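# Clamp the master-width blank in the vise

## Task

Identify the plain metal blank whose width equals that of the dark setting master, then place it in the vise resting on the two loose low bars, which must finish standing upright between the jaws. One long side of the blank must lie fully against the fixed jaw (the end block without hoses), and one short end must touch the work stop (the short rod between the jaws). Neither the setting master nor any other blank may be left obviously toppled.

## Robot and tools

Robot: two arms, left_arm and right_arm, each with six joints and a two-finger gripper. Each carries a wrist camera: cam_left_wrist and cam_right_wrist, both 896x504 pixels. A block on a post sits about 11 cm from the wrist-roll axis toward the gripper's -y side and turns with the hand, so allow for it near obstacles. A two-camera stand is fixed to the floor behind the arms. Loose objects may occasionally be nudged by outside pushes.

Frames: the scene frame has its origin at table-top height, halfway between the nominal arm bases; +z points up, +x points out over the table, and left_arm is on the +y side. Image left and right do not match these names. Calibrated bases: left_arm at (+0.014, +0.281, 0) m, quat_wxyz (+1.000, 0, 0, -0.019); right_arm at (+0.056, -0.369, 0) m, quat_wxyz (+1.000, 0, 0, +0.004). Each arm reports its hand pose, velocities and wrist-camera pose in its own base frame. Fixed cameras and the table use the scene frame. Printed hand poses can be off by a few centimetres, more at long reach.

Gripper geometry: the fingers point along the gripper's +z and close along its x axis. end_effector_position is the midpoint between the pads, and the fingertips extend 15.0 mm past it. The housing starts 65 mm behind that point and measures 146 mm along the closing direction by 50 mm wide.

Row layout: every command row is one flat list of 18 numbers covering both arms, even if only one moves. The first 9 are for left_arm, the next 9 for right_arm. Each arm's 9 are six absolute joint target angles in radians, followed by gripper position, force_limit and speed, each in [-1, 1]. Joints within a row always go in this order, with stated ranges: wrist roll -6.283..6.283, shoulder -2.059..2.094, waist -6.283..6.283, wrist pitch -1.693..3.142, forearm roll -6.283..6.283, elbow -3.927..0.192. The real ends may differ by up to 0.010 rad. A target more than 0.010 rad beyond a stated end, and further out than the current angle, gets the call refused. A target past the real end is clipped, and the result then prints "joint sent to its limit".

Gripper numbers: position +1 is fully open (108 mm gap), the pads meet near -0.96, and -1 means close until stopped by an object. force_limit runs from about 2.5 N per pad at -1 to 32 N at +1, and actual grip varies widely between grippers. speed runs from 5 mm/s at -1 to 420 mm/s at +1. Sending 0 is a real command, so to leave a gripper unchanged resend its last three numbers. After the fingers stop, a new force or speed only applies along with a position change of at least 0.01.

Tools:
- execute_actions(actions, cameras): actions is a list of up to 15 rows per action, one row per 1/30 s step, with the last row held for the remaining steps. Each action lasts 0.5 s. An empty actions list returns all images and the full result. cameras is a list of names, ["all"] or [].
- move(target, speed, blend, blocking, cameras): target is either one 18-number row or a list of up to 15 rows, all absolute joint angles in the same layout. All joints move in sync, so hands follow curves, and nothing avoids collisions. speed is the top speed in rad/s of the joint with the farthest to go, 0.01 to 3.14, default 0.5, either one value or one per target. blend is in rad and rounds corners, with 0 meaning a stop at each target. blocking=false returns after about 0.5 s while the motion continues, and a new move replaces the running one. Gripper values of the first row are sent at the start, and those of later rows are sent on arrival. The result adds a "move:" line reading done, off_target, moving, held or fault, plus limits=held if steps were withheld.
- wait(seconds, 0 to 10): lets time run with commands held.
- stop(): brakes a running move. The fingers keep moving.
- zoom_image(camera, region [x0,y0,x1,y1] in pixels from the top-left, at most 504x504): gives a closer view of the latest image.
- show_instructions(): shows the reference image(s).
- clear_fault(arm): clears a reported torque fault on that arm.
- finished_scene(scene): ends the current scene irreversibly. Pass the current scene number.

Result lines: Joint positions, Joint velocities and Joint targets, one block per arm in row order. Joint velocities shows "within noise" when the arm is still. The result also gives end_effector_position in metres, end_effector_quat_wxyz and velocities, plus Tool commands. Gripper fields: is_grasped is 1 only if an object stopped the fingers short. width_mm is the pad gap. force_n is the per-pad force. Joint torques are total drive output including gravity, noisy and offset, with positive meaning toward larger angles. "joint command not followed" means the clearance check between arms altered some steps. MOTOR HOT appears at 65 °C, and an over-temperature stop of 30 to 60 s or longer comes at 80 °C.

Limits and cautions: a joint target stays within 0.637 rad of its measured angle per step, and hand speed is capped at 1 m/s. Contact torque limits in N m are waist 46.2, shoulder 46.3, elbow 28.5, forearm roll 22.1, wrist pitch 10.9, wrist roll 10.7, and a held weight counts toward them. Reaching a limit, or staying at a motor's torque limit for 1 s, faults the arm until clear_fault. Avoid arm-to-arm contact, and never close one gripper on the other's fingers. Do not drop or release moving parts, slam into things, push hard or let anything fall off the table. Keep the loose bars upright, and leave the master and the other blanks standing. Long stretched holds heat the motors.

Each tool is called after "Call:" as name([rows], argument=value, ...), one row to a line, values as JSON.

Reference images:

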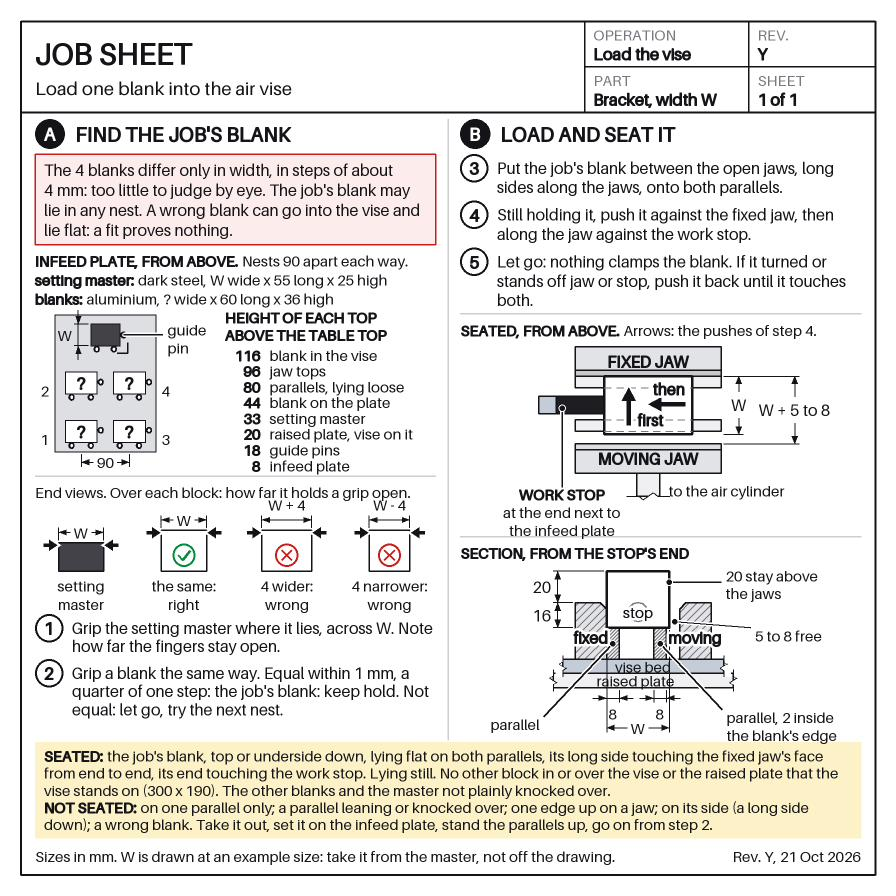

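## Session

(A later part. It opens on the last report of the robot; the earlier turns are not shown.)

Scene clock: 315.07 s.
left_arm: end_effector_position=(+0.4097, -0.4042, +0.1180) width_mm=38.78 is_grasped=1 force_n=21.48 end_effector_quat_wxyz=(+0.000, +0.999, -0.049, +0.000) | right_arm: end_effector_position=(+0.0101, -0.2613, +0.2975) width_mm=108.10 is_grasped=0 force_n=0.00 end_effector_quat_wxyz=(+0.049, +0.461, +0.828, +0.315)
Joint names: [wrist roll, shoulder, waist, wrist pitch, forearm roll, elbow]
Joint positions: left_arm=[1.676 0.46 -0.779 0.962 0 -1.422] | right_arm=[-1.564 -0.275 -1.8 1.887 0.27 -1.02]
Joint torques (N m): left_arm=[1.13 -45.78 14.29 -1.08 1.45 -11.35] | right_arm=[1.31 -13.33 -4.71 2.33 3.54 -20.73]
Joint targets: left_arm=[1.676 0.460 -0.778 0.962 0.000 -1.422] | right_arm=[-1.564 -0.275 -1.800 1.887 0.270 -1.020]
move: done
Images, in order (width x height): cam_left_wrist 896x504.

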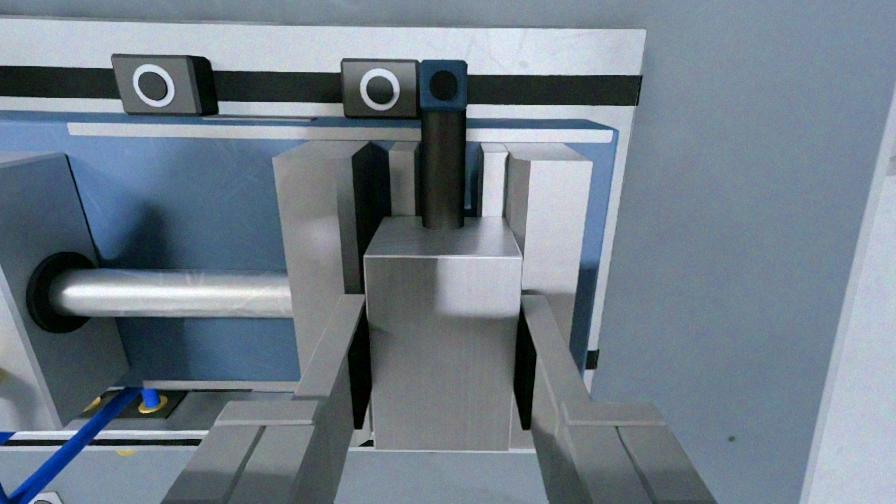

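Call:
move(target=[1.6774,0.4634,-0.7768,0.9643,0,-1.4277,-0.98,-0.5,-0.5,-1.564,-0.275,-1.8,1.887,0.27,-1.02,1,1,1], speed=0.02)

Call:
move(target=[1.6774,0.4659,-0.7768,0.9595,0,-1.4255,-0.98,-0.5,-0.5,-1.564,-0.275,-1.8,1.887,0.27,-1.02,1,1,1], speed=0.02, cameras=["cam_left_wrist"])

Call:
zoom_image(camera="cam_left_wrist", region=[340, 160, 560, 300])

Scene clock: 330.40 s.
left_arm: end_effector_position=(+0.4111, -0.4042, +0.1180) width_mm=38.78 is_grasped=1 force_n=20.09 end_effector_quat_wxyz=(+0.000, +0.999, -0.049, +0.000) | right_arm: end_effector_position=(+0.0101, -0.2613, +0.2975) width_mm=108.10 is_grasped=0 force_n=0.00 end_effector_quat_wxyz=(+0.049, +0.461, +0.828, +0.315)
Joint names: [wrist roll, shoulder, waist, wrist pitch, forearm roll, elbow]
Joint positions: left_arm=[1.677 0.463 -0.777 0.965 0 -1.428] | right_arm=[-1.564 -0.275 -1.8 1.887 0.27 -1.02]
Joint torques (N m): left_arm=[1.41 -22.98 24.22 -0.57 1.6 -17.04] | right_arm=[1.32 -13.47 -4.59 2.29 3.39 -20.55]
Joint targets: left_arm=[1.677 0.463 -0.777 0.964 0.000 -1.428] | right_arm=[-1.564 -0.275 -1.800 1.887 0.270 -1.020]
move: done

Scene clock: 331.10 s.
left_arm: end_effector_position=(+0.4112, -0.4042, +0.1161) width_mm=38.78 is_grasped=1 force_n=21.36 end_effector_quat_wxyz=(+0.000, +0.999, -0.049, +0.000) | right_arm: end_effector_position=(+0.0101, -0.2613, +0.2975) width_mm=108.10 is_grasped=0 force_n=0.00 end_effector_quat_wxyz=(+0.049, +0.461, +0.828, +0.315)
Joint names: [wrist roll, shoulder, waist, wrist pitch, forearm roll, elbow]
Joint positions: left_arm=[1.677 0.466 -0.777 0.96 0 -1.426] | right_arm=[-1.564 -0.275 -1.8 1.887 0.27 -1.02]
Joint torques (N m): left_arm=[1.46 -20.34 23.63 -5.7 2.08 -11.47] | right_arm=[1.37 -13.47 -4.49 2.29 3.47 -20.53]
Joint targets: left_arm=[1.677 0.466 -0.777 0.960 0.000 -1.426] | right_arm=[-1.564 -0.275 -1.800 1.887 0.270 -1.020]
move: done
Images, in order (width x height): cam_left_wrist 896x504.

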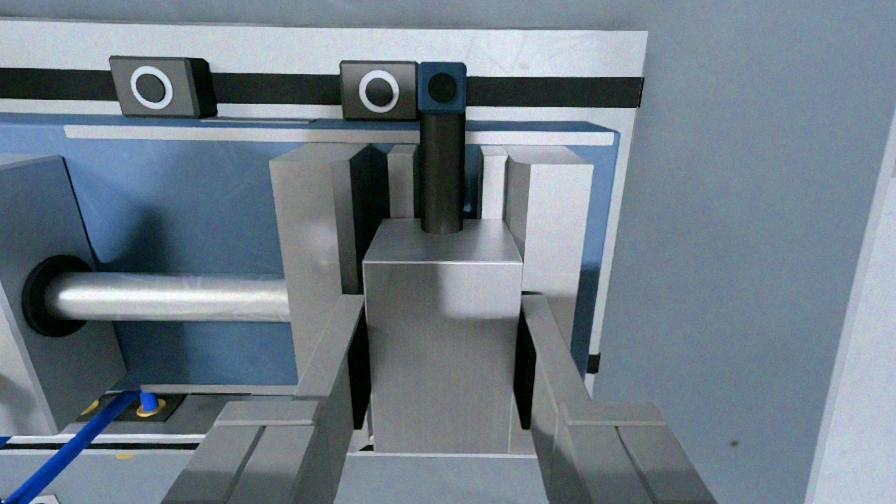

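Scaled by 2.291 from the camera's 896x504 image, which has a finer 1280x720 frame.

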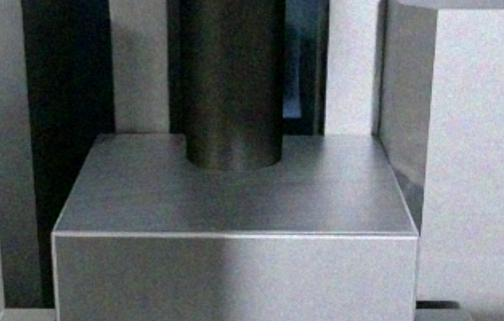

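Call:
move(target=[1.6774,0.4659,-0.7768,0.9595,0,-1.4255,0.1,-0.8,-0.95,-1.564,-0.275,-1.8,1.887,0.27,-1.02,1,1,1], speed=0.02, cameras=["cam_left_wrist"])

Call:
zoom_image(camera="cam_left_wrist", region=[300, 120, 600, 460])

Scene clock: 342.70 s.
left_arm: end_effector_position=(+0.4112, -0.4042, +0.1161) width_mm=58.50 is_grasped=0 force_n=0.00 end_effector_quat_wxyz=(+0.000, +0.999, -0.049, +0.000) | right_arm: end_effector_position=(+0.0101, -0.2613, +0.2975) width_mm=108.10 is_grasped=0 force_n=0.00 end_effector_quat_wxyz=(+0.049, +0.461, +0.828, +0.315)
Joint names: [wrist roll, shoulder, waist, wrist pitch, forearm roll, elbow]
Joint positions: left_arm=[1.677 0.466 -0.777 0.959 0 -1.425] | right_arm=[-1.564 -0.275 -1.8 1.887 0.27 -1.02]
Joint torques (N m): left_arm=[1.13 -45.56 -6.05 0.31 -0.9 -19.54] | right_arm=[1.24 -13.54 -4.76 2.37 3.52 -20.54]
Joint targets: left_arm=[1.677 0.466 -0.777 0.960 0.000 -1.426] | right_arm=[-1.564 -0.275 -1.800 1.887 0.270 -1.020]
move: done
Images, in order (width x height): cam_left_wrist 896x504.

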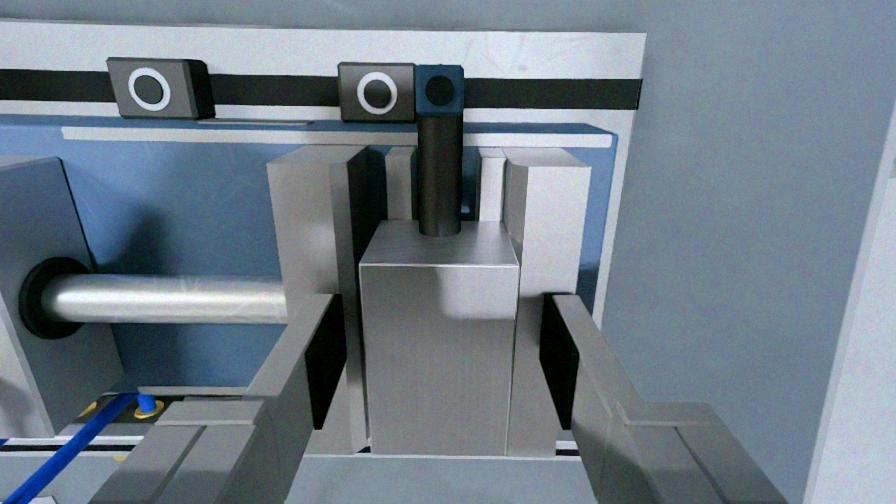

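Scaled by 1.482 from the camera's 896x504 image, which has a finer 1280x720 frame.

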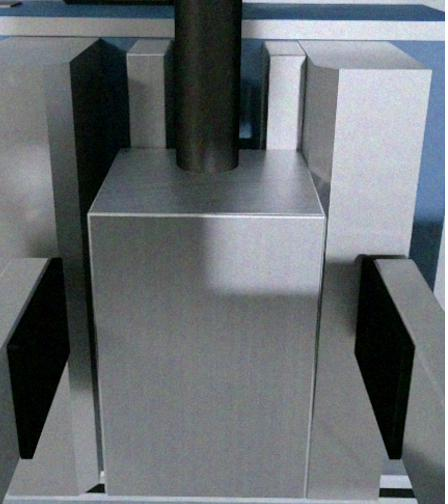

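Call:
move(target=[1.6885,0.4912,-0.7657,0.974,0,-1.4652,0.1,-0.8,-0.95,-1.564,-0.275,-1.8,1.887,0.27,-1.02,1,1,1], speed=0.03)

Call:
move(target=[1.6899,0.4942,-0.7643,0.9757,0,-1.4699,0.1,-0.8,-0.95,-1.564,-0.275,-1.8,1.887,0.27,-1.02,1,1,1], speed=0.02, cameras=["cam_left_wrist"])

Call:
zoom_image(camera="cam_left_wrist", region=[300, 120, 600, 460])

Scene clock: 363.03 s.
left_arm: end_effector_position=(+0.4209, -0.4049, +0.1162) width_mm=58.50 is_grasped=0 force_n=14.61 end_effector_quat_wxyz=(+0.000, +0.999, -0.049, +0.000) | right_arm: end_effector_position=(+0.0101, -0.2613, +0.2975) width_mm=108.10 is_grasped=0 force_n=0.00 end_effector_quat_wxyz=(+0.049, +0.461, +0.828, +0.315)
Joint names: [wrist roll, shoulder, waist, wrist pitch, forearm roll, elbow]
Joint positions: left_arm=[1.688 0.491 -0.766 0.975 0 -1.465] | right_arm=[-1.564 -0.275 -1.8 1.887 0.27 -1.02]
Joint torques (N m): left_arm=[1.24 -27.32 17.08 -3.56 0.43 -23.35] | right_arm=[1.27 -13.56 -4.61 2.33 3.47 -20.46]
Joint targets: left_arm=[1.688 0.491 -0.766 0.974 0.000 -1.465] | right_arm=[-1.564 -0.275 -1.800 1.887 0.270 -1.020]
move: done

Scene clock: 363.77 s.
left_arm: end_effector_position=(+0.4223, -0.4050, +0.1163) width_mm=59.84 is_grasped=0 force_n=25.23 end_effector_quat_wxyz=(+0.000, +0.999, -0.049, +0.000) | right_arm: end_effector_position=(+0.0101, -0.2613, +0.2975) width_mm=108.10 is_grasped=0 force_n=0.00 end_effector_quat_wxyz=(+0.049, +0.461, +0.828, +0.315)
Joint names: [wrist roll, shoulder, waist, wrist pitch, forearm roll, elbow]
Joint positions: left_arm=[1.69 0.494 -0.765 0.976 0 -1.47] | right_arm=[-1.564 -0.275 -1.8 1.887 0.27 -1.02]
Joint torques (N m): left_arm=[1.13 -24.23 24.29 -5.08 3.3 -25.65] | right_arm=[1.27 -13.48 -4.64 2.37 3.44 -20.46]
Joint targets: left_arm=[1.690 0.494 -0.764 0.976 0.000 -1.470] | right_arm=[-1.564 -0.275 -1.800 1.887 0.270 -1.020]
move: done
Images, in order (width x height): cam_left_wrist 896x504.

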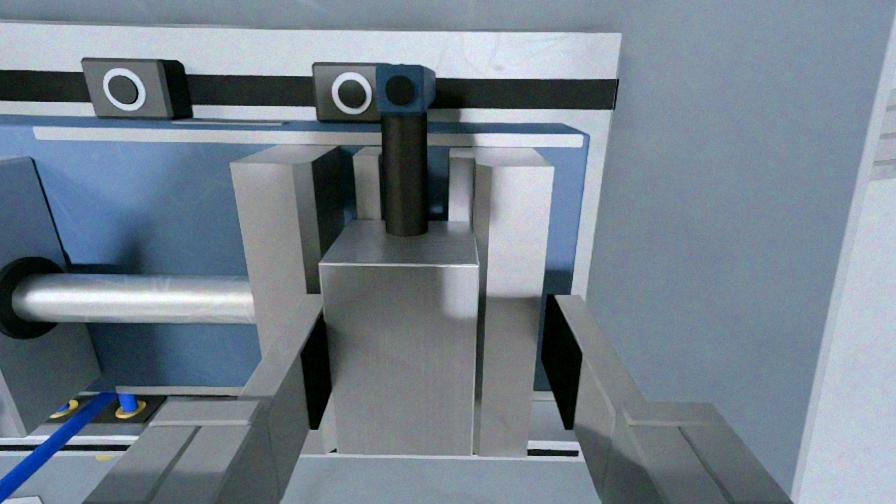

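Scaled by 1.482 from the camera's 896x504 image, which has a finer 1280x720 frame.

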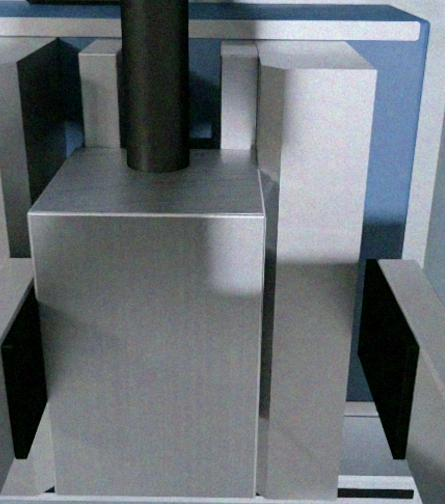

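Call:
move([
  [1.6932,0.489,-0.761,0.9727,0,-1.4617,0.1,-0.8,-0.95,-1.564,-0.275,-1.8,1.887,0.27,-1.02,1,1,1],
  [1.6843,0.4688,-0.7699,0.9611,0,-1.43,0.1,-0.8,-0.95,-1.564,-0.275,-1.8,1.887,0.27,-1.02,1,1,1],
], speed=[0.02,0.04], cameras=["cam_left_wrist"])

Call:
zoom_image(camera="cam_left_wrist", region=[300, 120, 600, 460])

Scene clock: 375.67 s.
left_arm: end_effector_position=(+0.4146, -0.4020, +0.1161) width_mm=58.50 is_grasped=0 force_n=0.00 end_effector_quat_wxyz=(+0.000, +0.999, -0.049, +0.000) | right_arm: end_effector_position=(+0.0101, -0.2613, +0.2975) width_mm=108.10 is_grasped=0 force_n=0.00 end_effector_quat_wxyz=(+0.049, +0.461, +0.828, +0.315)
Joint names: [wrist roll, shoulder, waist, wrist pitch, forearm roll, elbow]
Joint positions: left_arm=[1.684 0.469 -0.77 0.961 0 -1.43] | right_arm=[-1.564 -0.275 -1.8 1.887 0.27 -1.02]
Joint torques (N m): left_arm=[-1.09 -46.01 -6.15 -3.04 -0.88 -13.48] | right_arm=[1.23 -13.51 -4.55 2.37 3.48 -20.33]
Joint targets: left_arm=[1.684 0.469 -0.770 0.961 0.000 -1.430] | right_arm=[-1.564 -0.275 -1.800 1.887 0.270 -1.020]
move: done
Images, in order (width x height): cam_left_wrist 896x504.

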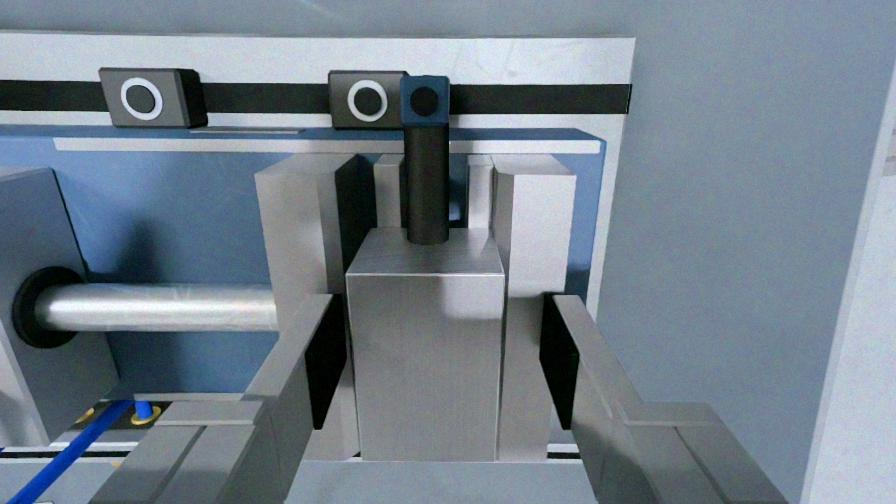

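Scaled by 1.482 from the camera's 896x504 image, which has a finer 1280x720 frame.

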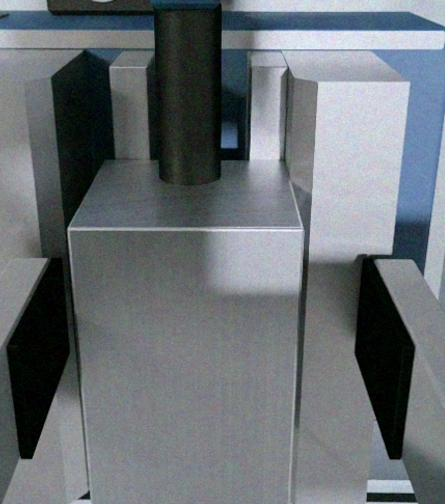

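Call:
move(target=[1.6843,0.4386,-0.7699,1.0183,0,-1.4569,0.1,-0.8,-0.95,-1.564,-0.275,-1.8,1.887,0.27,-1.02,1,1,1], speed=0.1, cameras=["cam_left_wrist"])

Call:
zoom_image(camera="cam_left_wrist", region=[300, 120, 600, 460])

Scene clock: 384.80 s.
left_arm: end_effector_position=(+0.4146, -0.4019, +0.1400) width_mm=58.50 is_grasped=0 force_n=0.00 end_effector_quat_wxyz=(+0.000, +0.999, -0.049, +0.000) | right_arm: end_effector_position=(+0.0101, -0.2613, +0.2975) width_mm=108.10 is_grasped=0 force_n=0.00 end_effector_quat_wxyz=(+0.049, +0.461, +0.828, +0.315)
Joint names: [wrist roll, shoulder, waist, wrist pitch, forearm roll, elbow]
Joint positions: left_arm=[1.684 0.439 -0.77 1.018 0 -1.457] | right_arm=[-1.564 -0.275 -1.8 1.887 0.27 -1.02]
Joint torques (N m): left_arm=[-1.08 -45.22 -6.12 0.34 -0.96 -19.79] | right_arm=[1.2 -13.61 -4.42 2.4 3.4 -20.39]
Joint targets: left_arm=[1.684 0.439 -0.770 1.018 0.000 -1.457] | right_arm=[-1.564 -0.275 -1.800 1.887 0.270 -1.020]
move: done
Images, in order (width x height): cam_left_wrist 896x504.

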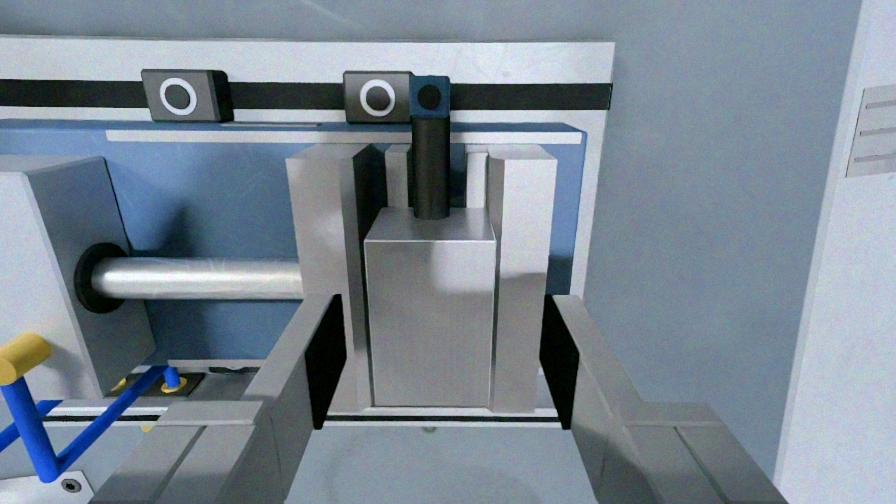

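Scaled by 1.482 from the camera's 896x504 image, which has a finer 1280x720 frame.

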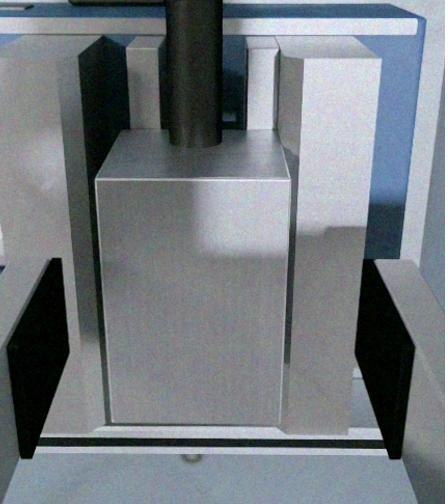

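Call:
finished_scene(scene=2)

The scene is finished: the task was done.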